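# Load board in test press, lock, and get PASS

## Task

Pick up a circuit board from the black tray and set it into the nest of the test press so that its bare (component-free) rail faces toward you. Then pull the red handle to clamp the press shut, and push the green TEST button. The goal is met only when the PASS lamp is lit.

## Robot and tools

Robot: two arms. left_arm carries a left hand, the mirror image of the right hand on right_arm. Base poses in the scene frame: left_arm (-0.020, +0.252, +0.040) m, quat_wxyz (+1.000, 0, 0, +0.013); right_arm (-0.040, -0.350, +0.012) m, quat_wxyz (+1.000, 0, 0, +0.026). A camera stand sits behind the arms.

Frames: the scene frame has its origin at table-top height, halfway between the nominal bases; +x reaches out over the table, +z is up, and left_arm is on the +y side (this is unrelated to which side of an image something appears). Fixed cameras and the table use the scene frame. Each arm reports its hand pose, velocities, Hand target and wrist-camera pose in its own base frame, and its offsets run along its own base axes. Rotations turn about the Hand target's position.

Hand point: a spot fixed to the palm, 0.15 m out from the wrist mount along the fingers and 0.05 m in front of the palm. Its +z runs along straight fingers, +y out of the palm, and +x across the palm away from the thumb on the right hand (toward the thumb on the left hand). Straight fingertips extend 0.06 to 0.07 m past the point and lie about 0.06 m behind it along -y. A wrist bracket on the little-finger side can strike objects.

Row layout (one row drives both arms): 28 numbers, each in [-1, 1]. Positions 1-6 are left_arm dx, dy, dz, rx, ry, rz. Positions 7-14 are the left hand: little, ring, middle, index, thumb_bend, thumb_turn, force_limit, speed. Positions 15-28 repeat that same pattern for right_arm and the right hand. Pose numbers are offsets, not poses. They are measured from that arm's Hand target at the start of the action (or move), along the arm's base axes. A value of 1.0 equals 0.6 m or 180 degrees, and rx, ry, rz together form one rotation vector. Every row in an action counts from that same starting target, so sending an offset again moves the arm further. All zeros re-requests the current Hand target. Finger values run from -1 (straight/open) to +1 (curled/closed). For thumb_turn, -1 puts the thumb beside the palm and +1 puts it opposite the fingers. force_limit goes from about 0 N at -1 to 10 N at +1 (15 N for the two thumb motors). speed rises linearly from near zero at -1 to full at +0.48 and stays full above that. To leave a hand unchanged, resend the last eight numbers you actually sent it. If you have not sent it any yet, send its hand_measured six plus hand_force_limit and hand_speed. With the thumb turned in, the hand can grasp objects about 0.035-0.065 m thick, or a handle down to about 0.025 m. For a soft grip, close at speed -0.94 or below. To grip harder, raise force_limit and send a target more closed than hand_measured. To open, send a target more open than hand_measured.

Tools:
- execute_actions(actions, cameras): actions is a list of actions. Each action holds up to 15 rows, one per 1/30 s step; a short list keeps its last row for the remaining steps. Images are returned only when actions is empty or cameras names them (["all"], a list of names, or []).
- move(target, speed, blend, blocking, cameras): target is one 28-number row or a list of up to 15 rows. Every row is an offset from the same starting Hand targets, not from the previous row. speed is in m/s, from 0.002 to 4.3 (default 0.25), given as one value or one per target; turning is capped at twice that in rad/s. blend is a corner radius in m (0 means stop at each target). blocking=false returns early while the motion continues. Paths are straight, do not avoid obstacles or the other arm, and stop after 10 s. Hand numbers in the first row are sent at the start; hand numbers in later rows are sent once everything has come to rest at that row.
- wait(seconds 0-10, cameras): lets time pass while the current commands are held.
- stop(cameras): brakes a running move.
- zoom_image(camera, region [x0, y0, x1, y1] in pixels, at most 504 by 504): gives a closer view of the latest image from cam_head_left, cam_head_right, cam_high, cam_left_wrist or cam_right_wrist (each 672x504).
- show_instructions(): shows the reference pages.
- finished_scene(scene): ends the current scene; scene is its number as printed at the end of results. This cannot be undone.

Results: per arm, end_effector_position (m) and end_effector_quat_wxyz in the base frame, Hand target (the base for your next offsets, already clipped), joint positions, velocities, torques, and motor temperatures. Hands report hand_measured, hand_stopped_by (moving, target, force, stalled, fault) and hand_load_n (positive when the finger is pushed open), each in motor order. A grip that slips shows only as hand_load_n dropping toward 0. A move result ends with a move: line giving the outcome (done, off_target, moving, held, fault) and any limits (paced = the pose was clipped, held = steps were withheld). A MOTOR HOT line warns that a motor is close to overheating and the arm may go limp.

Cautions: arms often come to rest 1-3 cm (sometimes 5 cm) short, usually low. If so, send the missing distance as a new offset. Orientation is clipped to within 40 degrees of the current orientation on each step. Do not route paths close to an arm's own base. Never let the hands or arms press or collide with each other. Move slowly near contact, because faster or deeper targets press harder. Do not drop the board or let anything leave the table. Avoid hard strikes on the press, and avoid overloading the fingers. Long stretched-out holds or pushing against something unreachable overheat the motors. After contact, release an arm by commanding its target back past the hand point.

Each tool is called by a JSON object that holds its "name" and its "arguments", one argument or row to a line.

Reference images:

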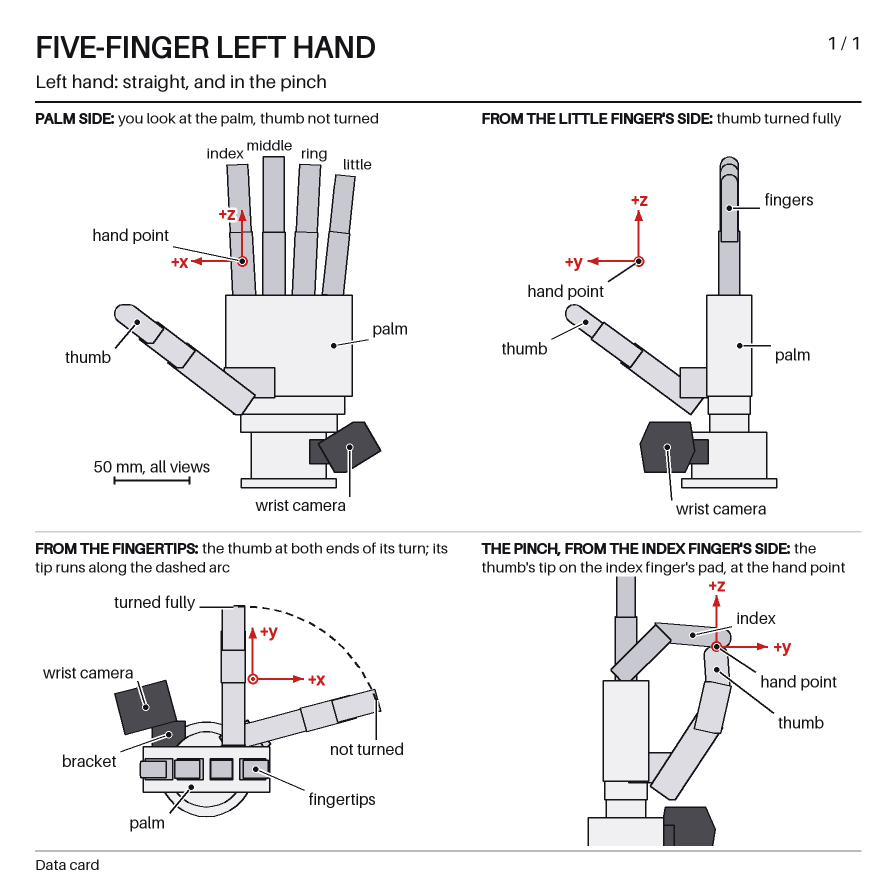

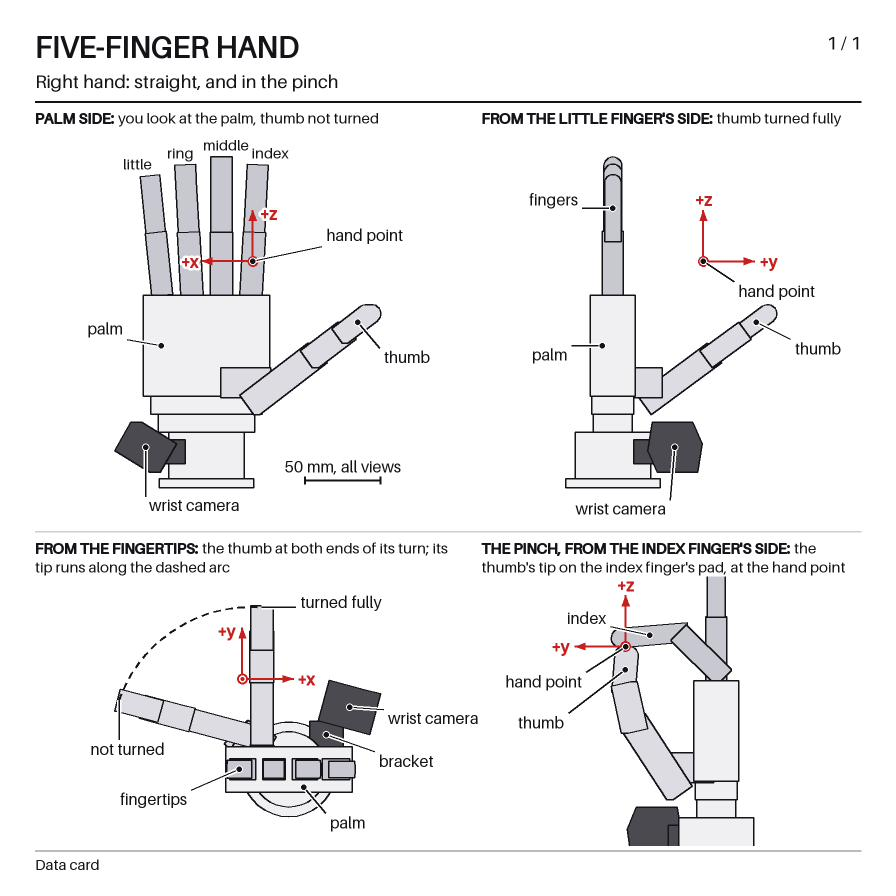

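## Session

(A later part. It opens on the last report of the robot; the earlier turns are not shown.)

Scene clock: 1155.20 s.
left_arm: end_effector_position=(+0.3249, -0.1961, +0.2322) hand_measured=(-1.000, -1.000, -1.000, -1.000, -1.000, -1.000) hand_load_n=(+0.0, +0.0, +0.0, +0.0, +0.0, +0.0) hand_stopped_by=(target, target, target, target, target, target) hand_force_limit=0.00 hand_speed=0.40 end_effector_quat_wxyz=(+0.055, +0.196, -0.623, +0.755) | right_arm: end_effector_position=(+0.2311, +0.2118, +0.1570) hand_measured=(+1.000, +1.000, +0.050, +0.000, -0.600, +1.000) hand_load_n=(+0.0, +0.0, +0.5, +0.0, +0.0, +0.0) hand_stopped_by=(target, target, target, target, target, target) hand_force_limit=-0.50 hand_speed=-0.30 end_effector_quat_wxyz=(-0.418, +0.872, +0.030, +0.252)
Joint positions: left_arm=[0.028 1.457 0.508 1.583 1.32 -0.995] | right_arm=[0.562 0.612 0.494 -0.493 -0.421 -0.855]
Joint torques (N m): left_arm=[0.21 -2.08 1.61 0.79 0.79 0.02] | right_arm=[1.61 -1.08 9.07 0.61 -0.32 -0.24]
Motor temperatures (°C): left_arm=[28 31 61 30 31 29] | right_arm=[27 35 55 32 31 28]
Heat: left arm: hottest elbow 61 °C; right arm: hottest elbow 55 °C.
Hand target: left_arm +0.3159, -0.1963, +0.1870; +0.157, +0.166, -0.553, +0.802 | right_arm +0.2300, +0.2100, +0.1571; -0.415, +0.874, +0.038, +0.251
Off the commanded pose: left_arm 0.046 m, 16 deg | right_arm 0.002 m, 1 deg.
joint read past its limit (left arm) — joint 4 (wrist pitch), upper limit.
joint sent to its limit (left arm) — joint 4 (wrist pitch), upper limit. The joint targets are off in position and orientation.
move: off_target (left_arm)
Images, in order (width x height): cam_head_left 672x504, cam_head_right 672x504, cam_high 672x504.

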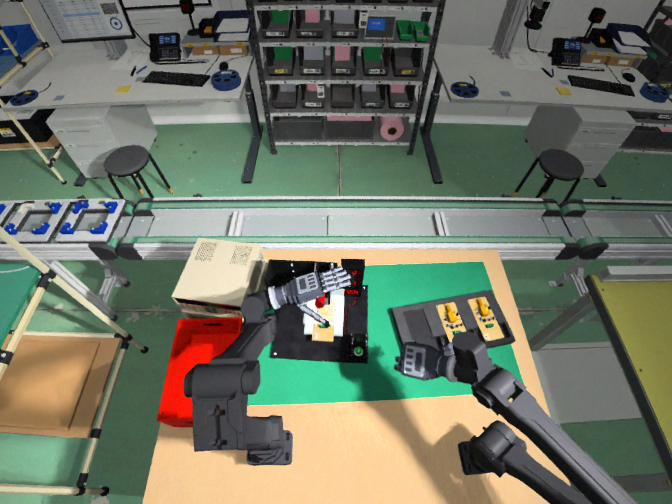

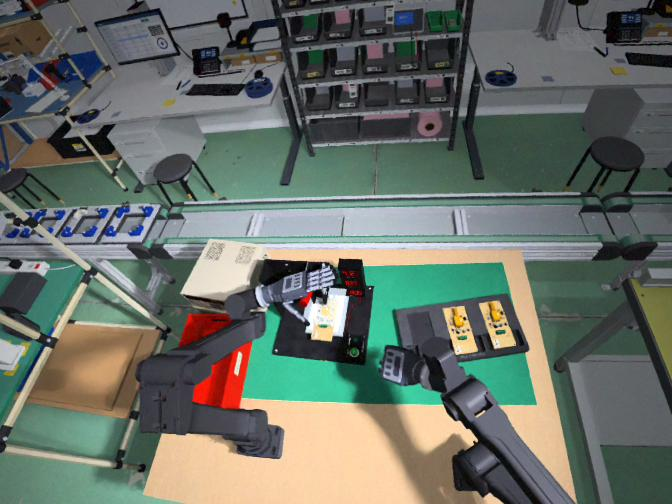

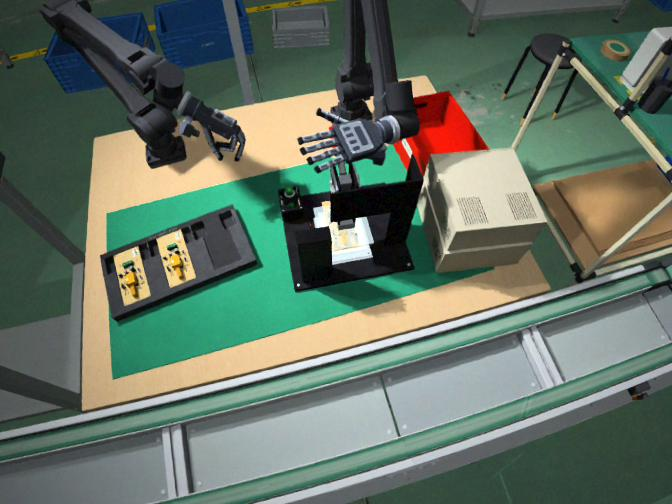

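{"name": "move", "arguments": {
  "target": [
    [-0.03,0,0.04,0,0.04,0,-1,-1,-1,-1,-1,-1,0,0.4,0,0,0,0,0,0,1,1,0.05,0,-0.6,1,-0.5,-0.3],
    [-0.05,0,-0.04,0,0.04,0,-1,-1,-1,-1,-1,-1,0,0.4,0,0,0,0,0,0,1,1,0.05,0,-0.6,1,-0.5,-0.3]
  ],
  "speed": 0.1,
  "cameras": ["cam_head_left","cam_high","cam_head_right"]
}}

{"name": "zoom_image", "arguments": {
  "camera": "cam_head_left",
  "region": [260, 250, 380, 370]
}}

{"name": "zoom_image", "arguments": {
  "camera": "cam_high",
  "region": [290, 100, 450, 270]
}}

Scene clock: 1180.40 s.
left_arm: end_effector_position=(+0.3213, -0.1963, +0.2336) hand_measured=(-1.000, -1.000, -1.000, -1.000, -1.000, -1.000) hand_load_n=(+0.0, +0.0, +0.0, +0.0, +0.0, +0.0) hand_stopped_by=(target, target, target, target, target, target) hand_force_limit=0.00 hand_speed=0.40 end_effector_quat_wxyz=(+0.052, +0.212, -0.610, +0.762) | right_arm: end_effector_position=(+0.2311, +0.2118, +0.1570) hand_measured=(+1.000, +1.000, +0.050, +0.000, -0.600, +1.000) hand_load_n=(+0.0, +0.5, +0.0, +0.0, +0.0, +0.5) hand_stopped_by=(target, target, target, target, target, target) hand_force_limit=-0.50 hand_speed=-0.30 end_effector_quat_wxyz=(-0.418, +0.872, +0.030, +0.252)
Joint positions: left_arm=[0.03 1.442 0.479 1.583 1.283 -1.003] | right_arm=[0.562 0.612 0.494 -0.493 -0.421 -0.855]
Joint torques (N m): left_arm=[0.03 -0.91 -3.4 0.81 1.71 -0.23] | right_arm=[1.85 -1.32 9.05 0.68 -0.36 -0.23]
Motor temperatures (°C): left_arm=[27 30 57 29 32 30] | right_arm=[27 34 56 32 31 28]
Heat: left arm: hottest elbow 57 °C; right arm: hottest elbow 56 °C.
Hand target: left_arm +0.2860, -0.1963, +0.1630; +0.192, +0.216, -0.541, +0.790 | right_arm +0.2300, +0.2100, +0.1571; -0.415, +0.874, +0.038, +0.251
Off the commanded pose: left_arm 0.079 m, 18 deg | right_arm 0.002 m, 1 deg.
joint read past its limit (left arm) — joint 4 (wrist pitch), upper limit.
joint sent to its limit (left arm) — joint 4 (wrist pitch), upper limit. The joint targets are off in position and orientation.
move: off_target (left_arm)
Images, in order (width x height): cam_head_left 672x504, cam_head_right 672x504, cam_high 672x504.

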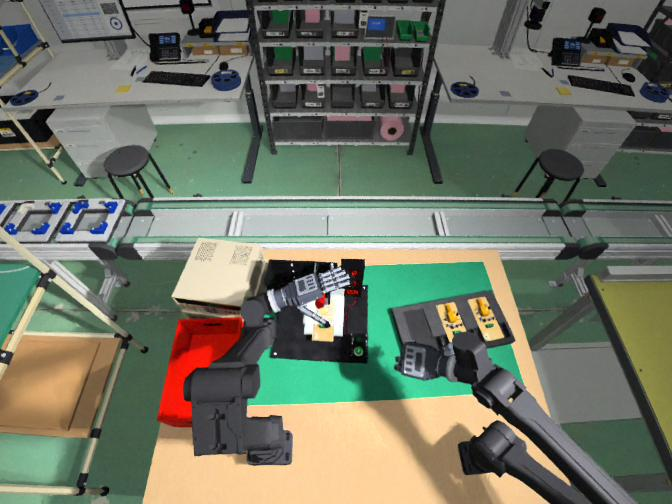

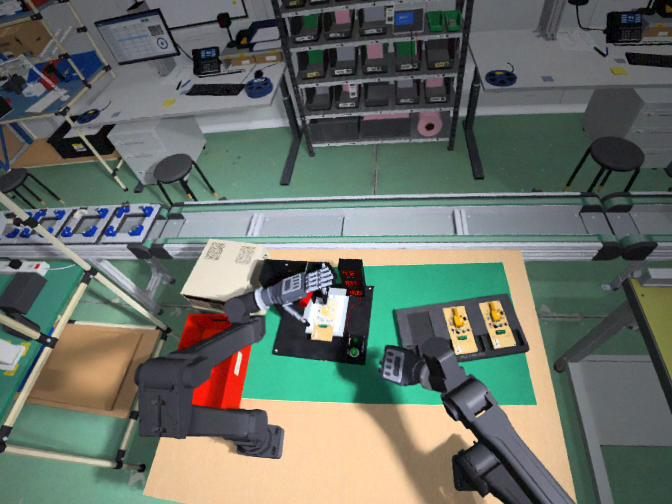

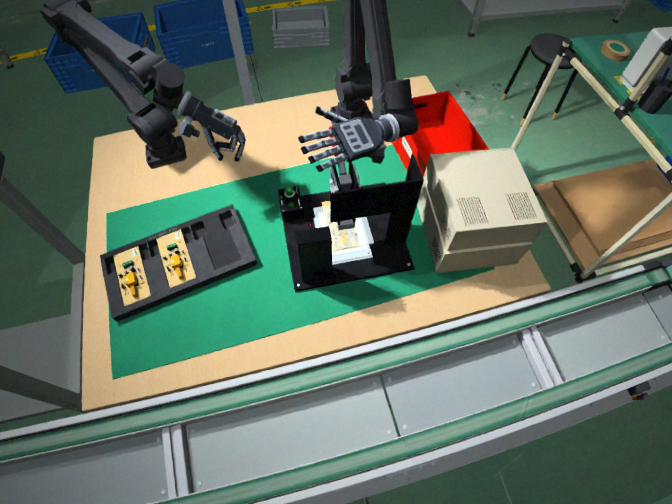

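Scaled by 4.200.

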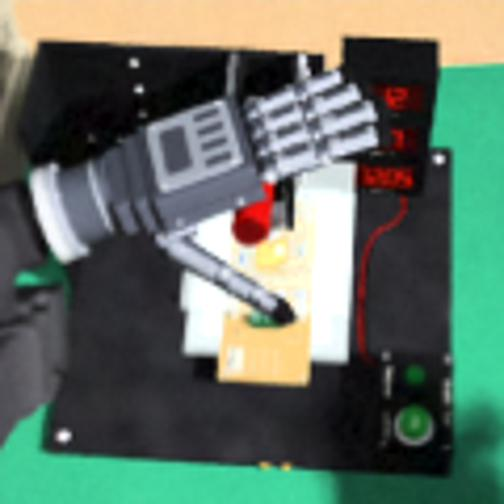

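Scaled by 2.965.

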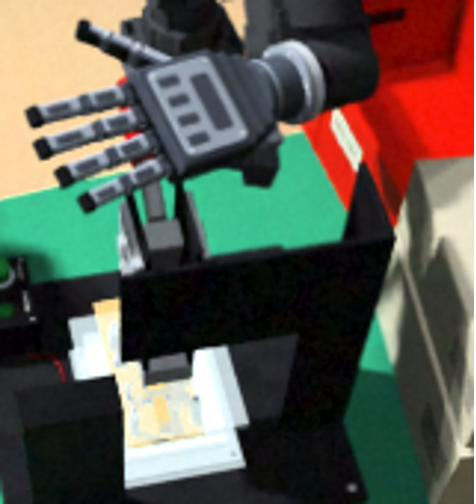

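{"name": "move", "arguments": {
  "target": [
    [0.05,0,0.175,0,0,0,-1,-1,-1,-1,-1,-1,0,0.4,0,0,0,0,0,0,1,1,0.05,0,-0.6,1,-0.5,-0.3],
    [-0.0267,0,0.175,0,0,0,-1,-1,-1,-1,-1,-1,0,0.4,0,0,0,0,0,0,1,1,0.05,0,-0.6,1,-0.5,-0.3],
    [-0.0267,0,0.09,0,0,0,-1,-1,-1,-1,-1,-1,0,0.4,0,0,0,0,0,0,1,1,0.05,0,-0.6,1,-0.5,-0.3]
  ],
  "speed": 0.12,
  "blend": [0.01,0.01,0],
  "cameras": ["cam_head_left","cam_high","cam_head_right"]
}}

{"name": "zoom_image", "arguments": {
  "camera": "cam_head_left",
  "region": [260, 250, 380, 370]
}}

{"name": "zoom_image", "arguments": {
  "camera": "cam_high",
  "region": [290, 100, 450, 270]
}}

Scene clock: 1193.70 s.
left_arm: end_effector_position=(+0.2728, -0.1962, +0.2326) hand_measured=(-1.000, -1.000, -1.000, -1.000, -1.000, -1.000) hand_load_n=(+0.0, +0.0, +0.0, +0.0, +0.0, -0.5) hand_stopped_by=(target, target, target, target, target, target) hand_force_limit=0.00 hand_speed=0.40 end_effector_quat_wxyz=(+0.121, +0.263, -0.598, +0.747) | right_arm: end_effector_position=(+0.2311, +0.2118, +0.1570) hand_measured=(+1.000, +1.000, +0.050, +0.000, -0.600, +1.000) hand_load_n=(+0.0, +0.0, +0.0, +0.0, +0.0, +0.0) hand_stopped_by=(target, target, target, target, target, target) hand_force_limit=-0.50 hand_speed=-0.30 end_effector_quat_wxyz=(-0.418, +0.872, +0.030, +0.252)
Joint positions: left_arm=[0.035 1.357 0.37 1.583 1.307 -1.154] | right_arm=[0.562 0.612 0.494 -0.493 -0.421 -0.855]
Joint torques (N m): left_arm=[0.15 -3.72 4.04 0.83 0.23 -0.03] | right_arm=[1.96 -1.49 9.14 0.72 -0.34 -0.2]
Motor temperatures (°C): left_arm=[27 30 56 29 35 30] | right_arm=[27 34 56 32 31 28]
Heat: left arm: hottest elbow 56 °C; right arm: hottest elbow 56 °C.
Hand target: left_arm +0.2700, -0.1963, +0.2170; +0.192, +0.216, -0.541, +0.790 | right_arm +0.2300, +0.2100, +0.1571; -0.415, +0.874, +0.038, +0.251
Off the commanded pose: left_arm 0.016 m, 13 deg | right_arm 0.002 m, 1 deg.
joint read past its limit (left arm) — joint 4 (wrist pitch), upper limit.
joint sent to its limit (left arm) — joint 4 (wrist pitch), upper limit. The joint targets are off in orientation, not in position.
move: off_target (left_arm)
Images, in order (width x height): cam_head_left 672x504, cam_head_right 672x504, cam_high 672x504.

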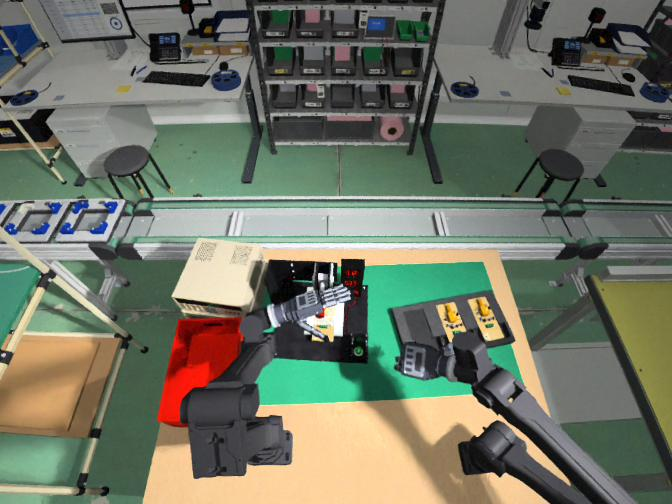

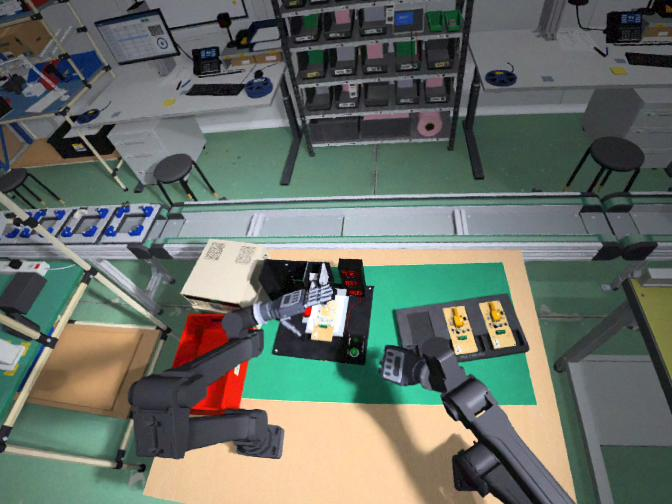

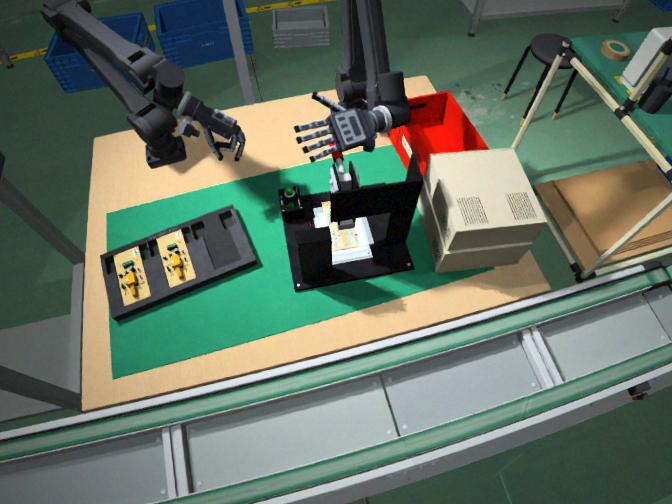

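Scaled by 4.200.

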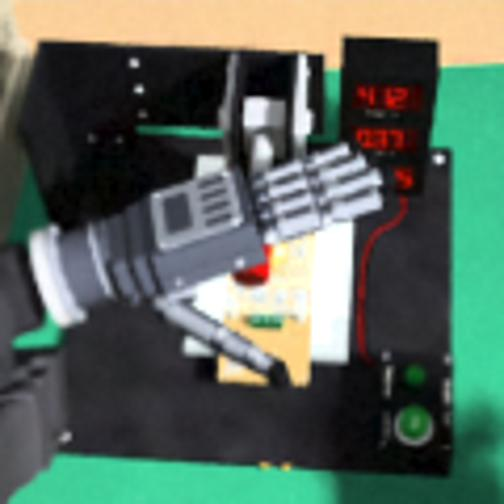

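Scaled by 2.965.

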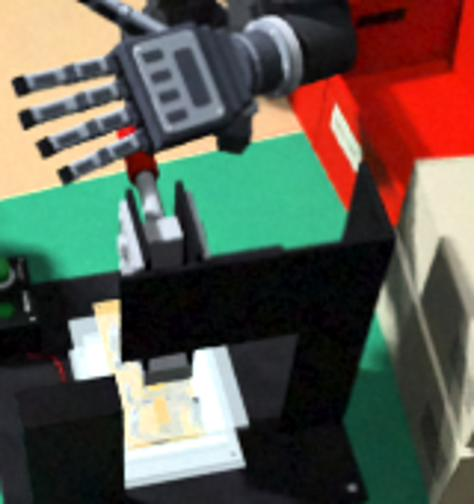

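{"name": "move", "arguments": {
  "target": [
    [0.0,0,-0.08,0,0,0,-1,-1,-1,-1,-1,-1,0,0.4,0,0,0,0,0,0,1,1,0.05,0,-0.6,1,-0.5,-0.3]
  ],
  "speed": 0.1,
  "cameras": ["cam_head_left","cam_high"]
}}

{"name": "zoom_image", "arguments": {
  "camera": "cam_head_left",
  "region": [260, 250, 380, 370]
}}

{"name": "zoom_image", "arguments": {
  "camera": "cam_high",
  "region": [290, 100, 450, 270]
}}

Scene clock: 1200.07 s.
left_arm: end_effector_position=(+0.2902, -0.1886, +0.2088) hand_measured=(-1.000, -1.000, -1.000, -1.000, -1.000, -1.000) hand_load_n=(+0.0, +0.0, +0.0, +0.0, +0.0, -0.5) hand_stopped_by=(target, target, target, target, target, target) hand_force_limit=0.00 hand_speed=0.40 end_effector_quat_wxyz=(+0.077, +0.247, -0.611, +0.748) | right_arm: end_effector_position=(+0.2311, +0.2118, +0.1570) hand_measured=(+1.000, +1.000, +0.050, +0.000, -0.600, +1.000) hand_load_n=(+0.0, +0.0, +0.5, +0.0, +0.0, +0.0) hand_stopped_by=(target, target, target, target, target, target) hand_force_limit=-0.50 hand_speed=-0.30 end_effector_quat_wxyz=(-0.418, +0.872, +0.030, +0.252)
Joint positions: left_arm=[0.059 1.425 0.378 1.583 1.313 -1.008] | right_arm=[0.562 0.612 0.494 -0.493 -0.421 -0.855]
Joint torques (N m): left_arm=[-1.38 -1.08 1.33 0.85 1.17 -0.11] | right_arm=[1.38 -1.44 9.13 0.58 -0.39 -0.2]
Motor temperatures (°C): left_arm=[27 30 55 29 34 30] | right_arm=[27 34 56 32 31 28]
Heat: left arm: hottest elbow 55 °C; right arm: hottest elbow 56 °C.
Hand target: left_arm +0.2700, -0.1963, +0.1690; +0.192, +0.216, -0.541, +0.790 | right_arm +0.2300, +0.2100, +0.1571; -0.415, +0.874, +0.038, +0.251
Off the commanded pose: left_arm 0.045 m, 17 deg | right_arm 0.002 m, 1 deg.
joint read past its limit (left arm) — joint 4 (wrist pitch), upper limit.
joint sent to its limit (left arm) — joint 4 (wrist pitch), upper limit. The joint targets are off in position and orientation.
move: off_target (left_arm)
Images, in order (width x height): cam_head_left 672x504, cam_high 672x504.

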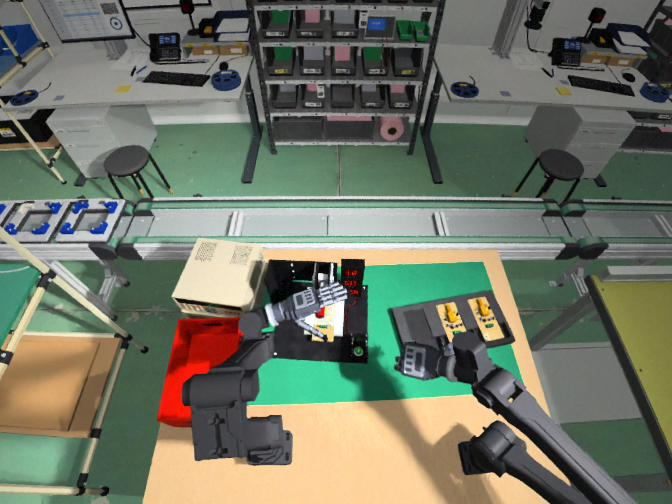

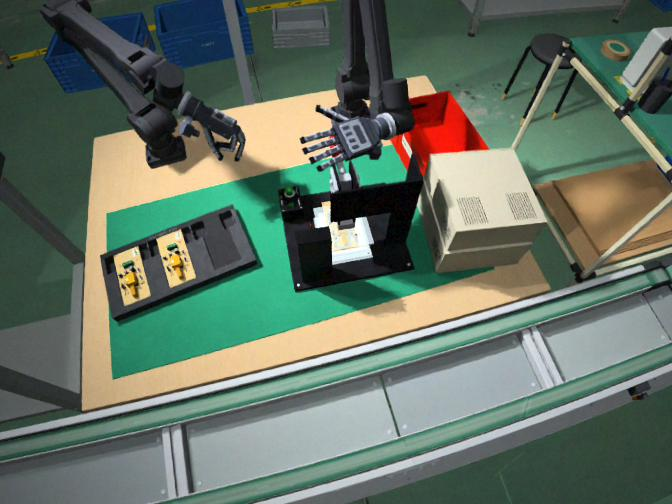

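Scaled by 4.200.

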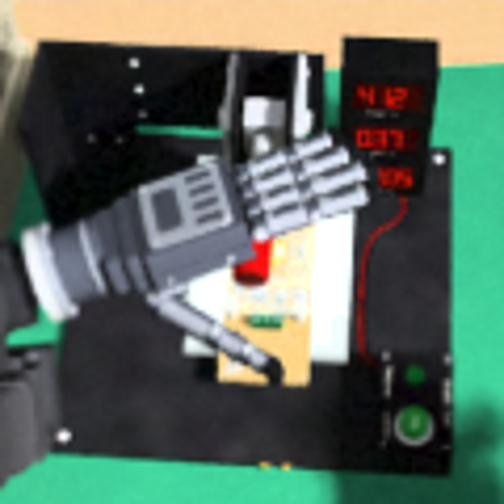

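Scaled by 2.965.

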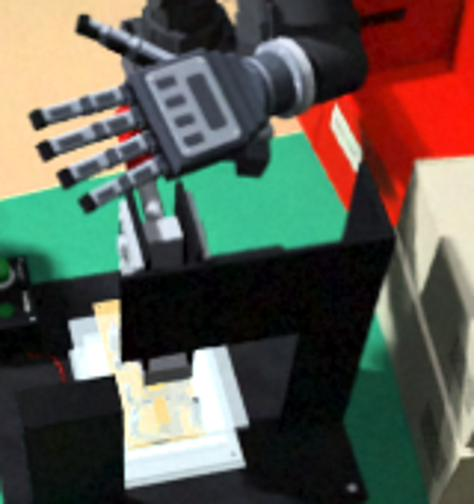

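{"name": "move", "arguments": {
  "target": [
    [0.0333,0,0.15,0,0,0,-1,-1,-1,-1,-1,-1,0,0.4,0,0,0,0,0,0,1,1,0.05,0,-0.6,1,-0.5,-0.3],
    [-0.1,0.05,0.19,0,0,0,-1,-1,-1,-1,-1,-1,0,0.4,0,0,0,0,0,0,1,1,0.05,0,-0.6,1,-0.5,-0.3]
  ],
  "speed": 0.15,
  "blend": [0.02,0],
  "cameras": ["cam_head_left","cam_high","cam_head_right"]
}}

{"name": "zoom_image", "arguments": {
  "camera": "cam_head_left",
  "region": [260, 250, 380, 370]
}}

{"name": "zoom_image", "arguments": {
  "camera": "cam_high",
  "region": [290, 150, 410, 270]
}}

{"name": "zoom_image", "arguments": {
  "camera": "cam_head_right",
  "region": [260, 250, 380, 370]
}}

Scene clock: 1211.73 s.
left_arm: end_effector_position=(+0.2084, -0.1709, +0.2815) hand_measured=(-1.000, -1.000, -1.000, -1.000, -1.000, -1.000) hand_load_n=(+0.0, -0.5, +0.0, +0.0, +0.0, -0.5) hand_stopped_by=(target, target, target, target, target, target) hand_force_limit=0.00 hand_speed=0.40 end_effector_quat_wxyz=(+0.130, +0.293, -0.590, +0.741) | right_arm: end_effector_position=(+0.2311, +0.2118, +0.1570) hand_measured=(+1.000, +1.000, +0.050, +0.000, -0.600, +1.000) hand_load_n=(+0.0, +0.0, +0.0, +0.0, +0.0, +0.5) hand_stopped_by=(target, target, target, target, target, target) hand_force_limit=-0.50 hand_speed=-0.30 end_effector_quat_wxyz=(-0.418, +0.872, +0.030, +0.252)
Joint positions: left_arm=[0.165 1.024 0.28 1.583 1.39 -1.465] | right_arm=[0.562 0.612 0.494 -0.493 -0.421 -0.855]
Joint torques (N m): left_arm=[0.91 -4.25 6.38 0.53 -0.67 -0.1] | right_arm=[1.49 -0.85 9.17 0.55 -0.35 -0.21]
Motor temperatures (°C): left_arm=[28 30 54 29 34 30] | right_arm=[27 34 56 32 31 28]
Heat: left arm: hottest elbow 54 °C; right arm: hottest elbow 56 °C.
Hand target: left_arm +0.2100, -0.1663, +0.2830; +0.192, +0.216, -0.541, +0.790 | right_arm +0.2300, +0.2100, +0.1571; -0.415, +0.874, +0.038, +0.251
Off the commanded pose: left_arm 0.005 m, 14 deg | right_arm 0.002 m, 1 deg.
joint read past its limit (left arm) — joint 4 (wrist pitch), upper limit.
joint sent to its limit (left arm) — joint 4 (wrist pitch), upper limit. The joint targets are off in orientation, not in position.
move: off_target (left_arm)
Images, in order (width x height): cam_head_left 672x504, cam_head_right 672x504, cam_high 672x504.

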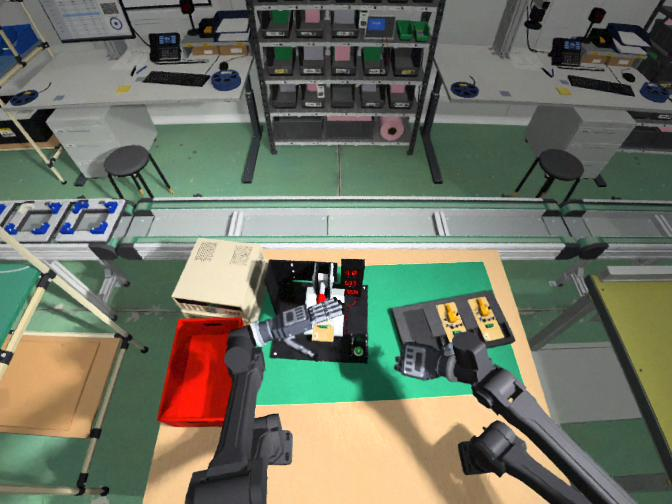

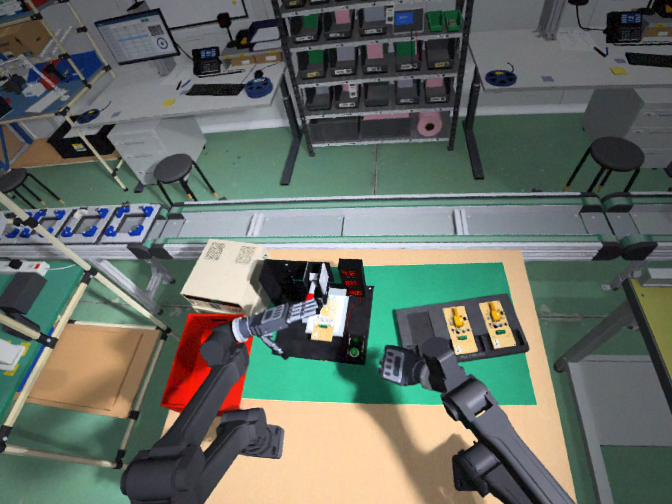

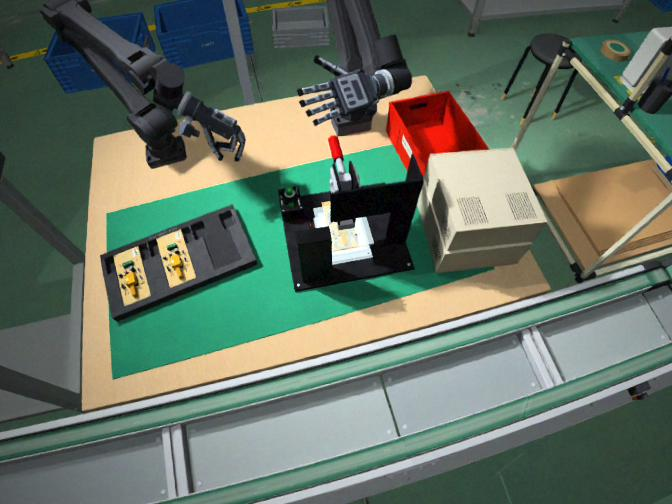

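Scaled by 4.200.

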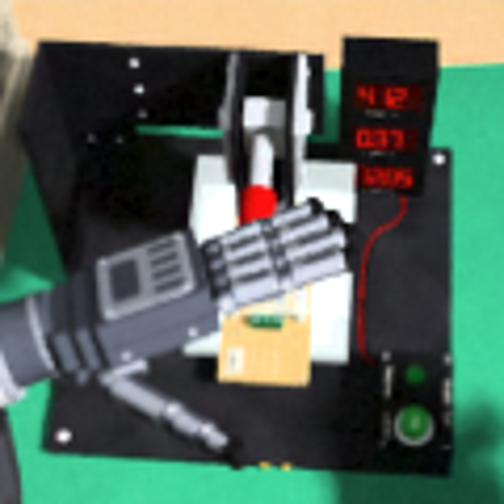

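Scaled by 4.200.

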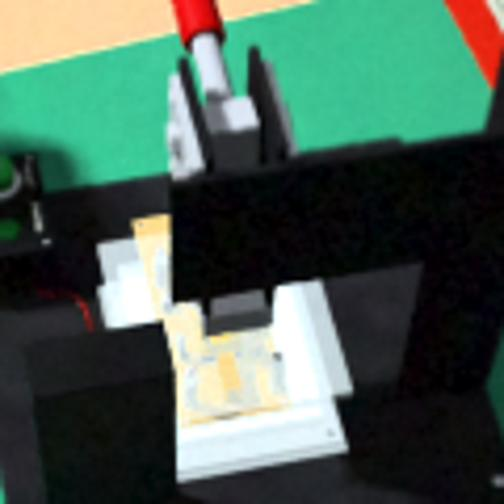

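Scaled by 4.200.

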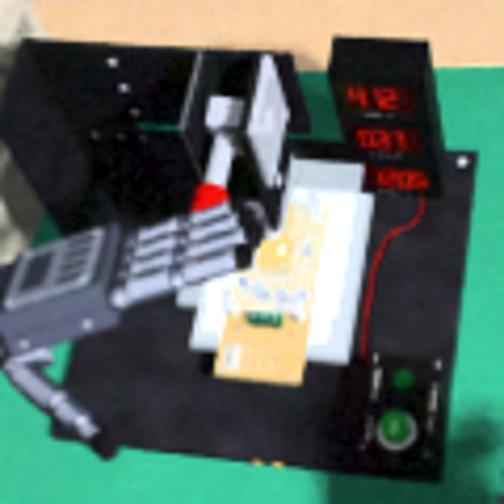

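{"name": "move", "arguments": {
  "target": [
    [0,0.25,0.05,0,0,0,-1,-1,-1,-1,-1,-1,0,0.4,0,0,0,0,0,0,1,1,0.05,0,-0.6,1,-0.5,-0.3]
  ],
  "speed": 0.2,
  "cameras": ["cam_head_left","cam_high","cam_head_right"]
}}

{"name": "zoom_image", "arguments": {
  "camera": "cam_head_left",
  "region": [280, 250, 380, 350]
}}

{"name": "zoom_image", "arguments": {
  "camera": "cam_head_right",
  "region": [280, 250, 380, 350]
}}

Scene clock: 1222.63 s.
left_arm: end_effector_position=(+0.2144, -0.0207, +0.3134) hand_measured=(-1.000, -1.000, -1.000, -1.000, -1.000, -1.000) hand_load_n=(+0.0, +0.0, +0.0, +0.0, +0.5, -0.5) hand_stopped_by=(target, target, target, target, target, target) hand_force_limit=0.00 hand_speed=0.40 end_effector_quat_wxyz=(-0.099, +0.553, -0.432, +0.706) | right_arm: end_effector_position=(+0.2311, +0.2118, +0.1570) hand_measured=(+1.000, +1.000, +0.050, +0.000, -0.600, +1.000) hand_load_n=(+0.0, +0.0, +0.0, +0.0, +0.0, +0.0) hand_stopped_by=(target, target, target, target, target, target) hand_force_limit=-0.50 hand_speed=-0.30 end_effector_quat_wxyz=(-0.418, +0.872, +0.030, +0.252)
Joint positions: left_arm=[1.041 0.696 0.263 1.567 1.554 -1.902] | right_arm=[0.562 0.612 0.494 -0.493 -0.421 -0.855]
Joint torques (N m): left_arm=[1.14 -0.97 7.53 0.8 -0.66 -0.09] | right_arm=[1.73 -1.44 9.09 0.7 -0.35 -0.27]
Motor temperatures (°C): left_arm=[28 30 55 29 33 30] | right_arm=[27 34 56 32 31 28]
Heat: left arm: hottest elbow 55 °C; right arm: hottest elbow 56 °C.
Hand target: left_arm +0.2099, -0.0163, +0.3130; +0.118, +0.309, -0.525, +0.784 | right_arm +0.2300, +0.2100, +0.1571; -0.415, +0.874, +0.038, +0.251
Off the commanded pose: left_arm 0.006 m, 54 deg; orientation clipped | right_arm 0.002 m, 1 deg.
joint sent to its limit (left arm) — joint 4 (wrist pitch), upper limit; joint 5 (wrist yaw), upper limit. The joint targets are off in position and orientation.
move: off_target (left_arm); limits=paced
Images, in order (width x height): cam_head_left 672x504, cam_head_right 672x504, cam_high 672x504.

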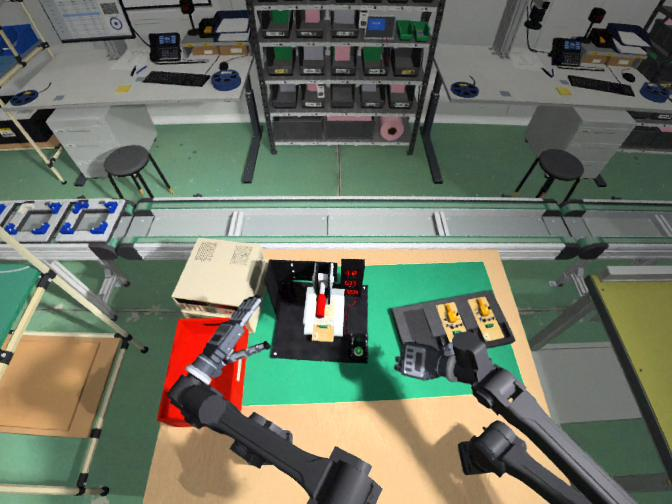

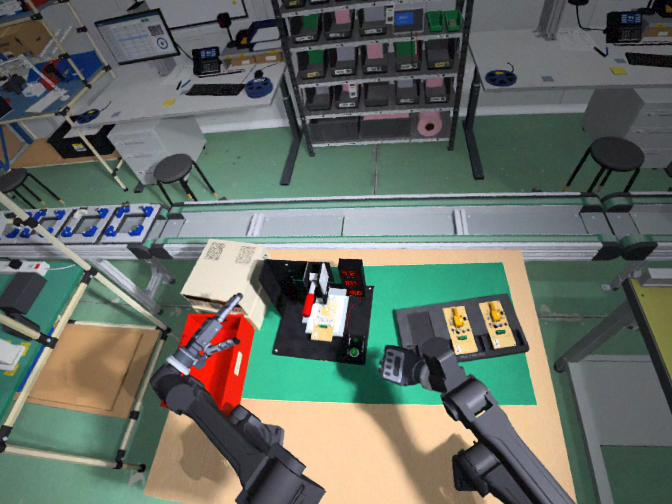

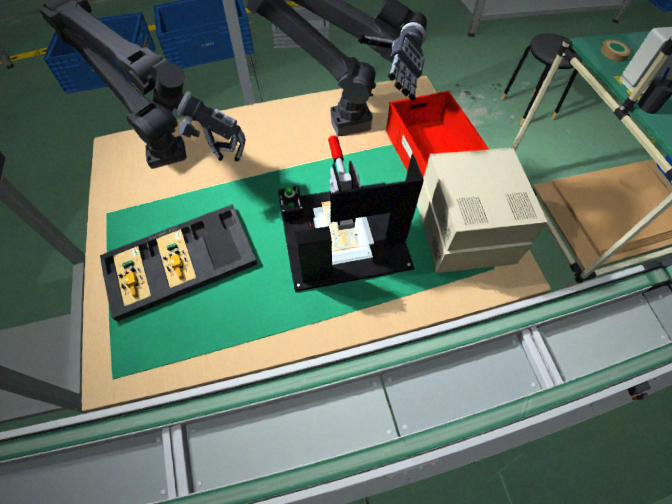

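Scaled by 5.040.

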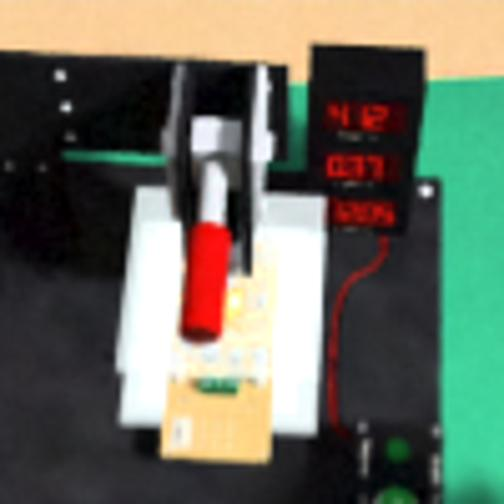

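Scaled by 5.040.

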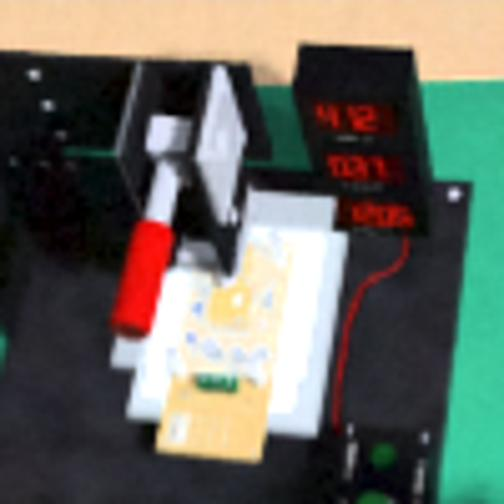

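{"name": "move", "arguments": {
  "target": [
    [0,0,0,0,0,0,-1,-1,-1,-1,-1,-1,0,0.4,0.1767,0.1142,0.03,-0.3194,0.0227,0.0713,1,1,1,-1,-0.8,1,-0.5,-0.2]
  ],
  "speed": 0.15,
  "cameras": ["cam_head_left","cam_high","cam_head_right"]
}}

{"name": "zoom_image", "arguments": {
  "camera": "cam_high",
  "region": [240, 130, 360, 250]
}}

{"name": "zoom_image", "arguments": {
  "camera": "cam_head_right",
  "region": [310, 300, 410, 400]
}}

{"name": "zoom_image", "arguments": {
  "camera": "cam_head_left",
  "region": [310, 300, 410, 400]
}}

Scene clock: 1261.93 s.
left_arm: end_effector_position=(+0.2144, -0.0207, +0.3135) hand_measured=(-1.000, -1.000, -1.000, -1.000, -1.000, -1.000) hand_load_n=(+0.0, +0.0, +0.0, +0.0, +0.0, -0.5) hand_stopped_by=(target, target, target, target, target, target) hand_force_limit=0.00 hand_speed=0.40 end_effector_quat_wxyz=(-0.099, +0.554, -0.431, +0.706) | right_arm: end_effector_position=(+0.3239, +0.2612, +0.1533) hand_measured=(+1.000, +1.000, +1.000, -1.000, -0.800, +1.000) hand_load_n=(+0.0, +0.0, +0.0, +0.0, +0.0, +0.0) hand_stopped_by=(target, target, target, target, target, target) hand_force_limit=-0.50 hand_speed=-0.20 end_effector_quat_wxyz=(+0.040, +0.968, +0.221, +0.108)
Joint positions: left_arm=[1.041 0.696 0.263 1.567 1.554 -1.905] | right_arm=[0.872 1.491 1.228 -1.183 0.194 -1.161]
Joint torques (N m): left_arm=[1.14 -0.97 7.53 0.79 -0.66 -0.1] | right_arm=[2.26 -9.47 12.16 -0.73 0.4 -0.19]
Motor temperatures (°C): left_arm=[28 29 56 29 33 30] | right_arm=[27 34 57 32 31 28]
Heat: left arm: hottest elbow 56 °C; right arm: hottest elbow 57 °C.
Hand target: left_arm +0.2099, -0.0163, +0.3130; +0.118, +0.309, -0.525, +0.784 | right_arm +0.3360, +0.2785, +0.1750; +0.030, +0.964, +0.233, +0.126
Off the commanded pose: left_arm 0.006 m, 40 deg | right_arm 0.030 m, 3 deg.
joint sent to its limit (left arm) — joint 4 (wrist pitch), upper limit; joint 5 (wrist yaw), upper limit. The joint targets are off in position and orientation.
move: off_target (left_arm, right_arm)
Images, in order (width x height): cam_head_left 672x504, cam_head_right 672x504, cam_high 672x504.

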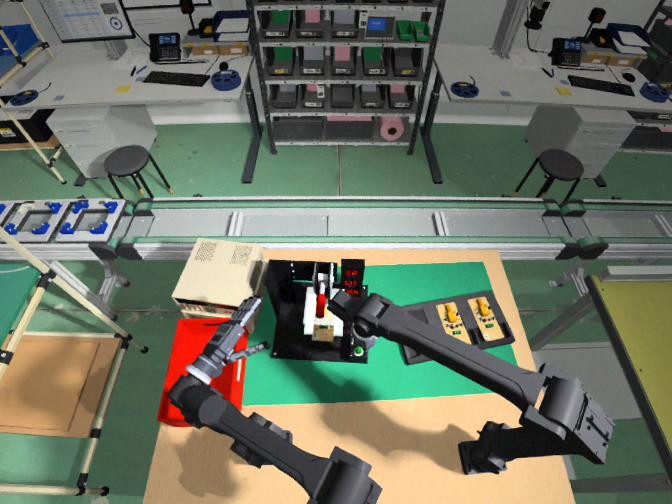

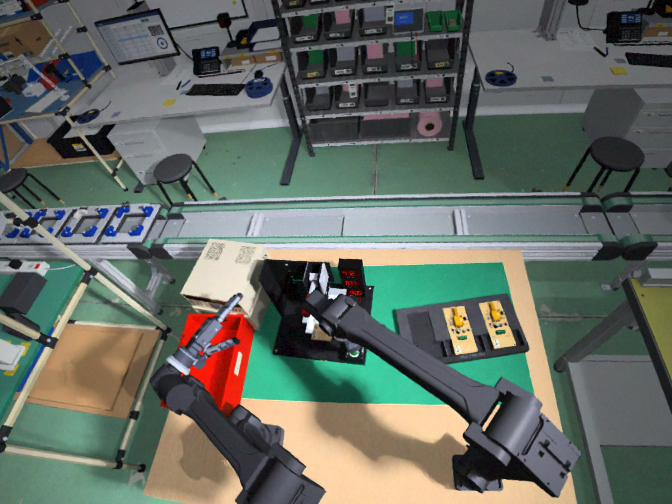

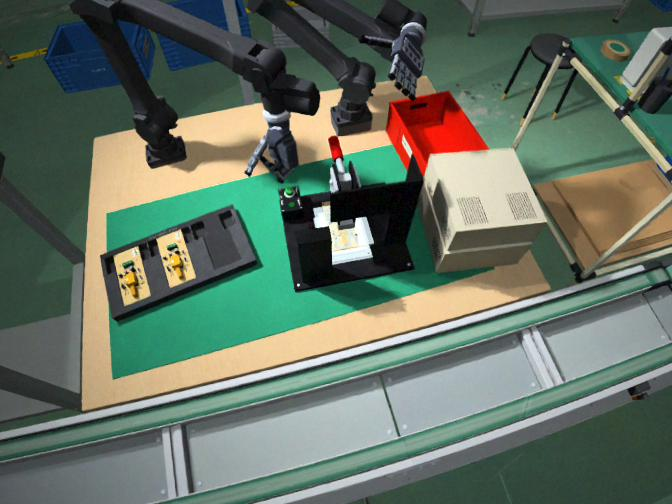

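Scaled by 4.200.

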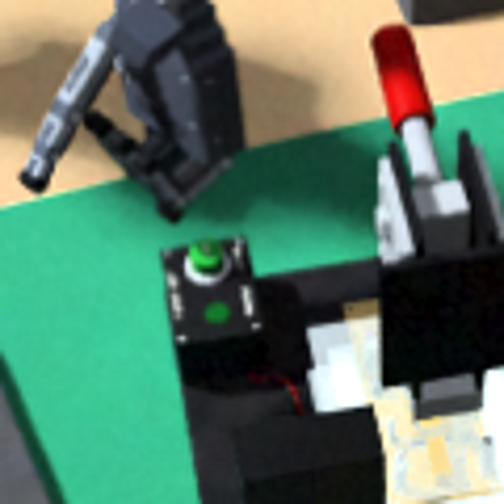

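Scaled by 5.040.

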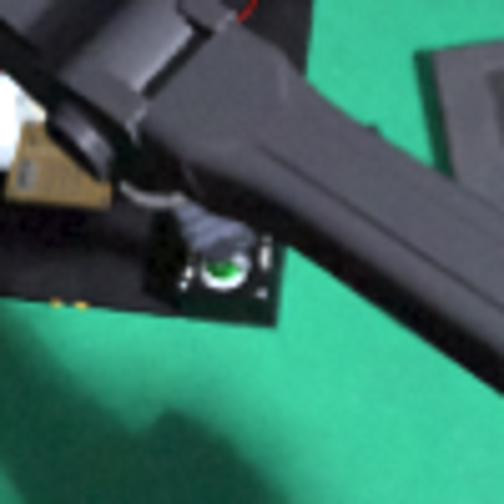

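Scaled by 5.040.

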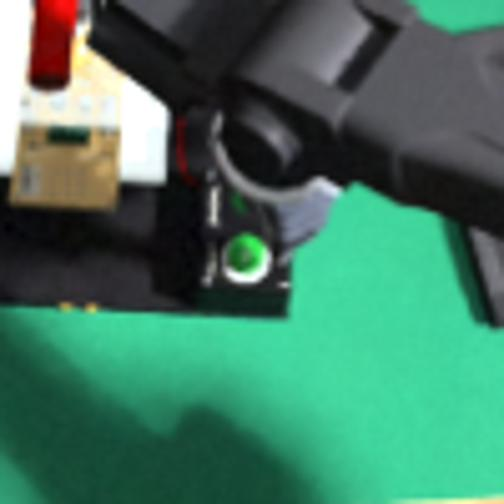

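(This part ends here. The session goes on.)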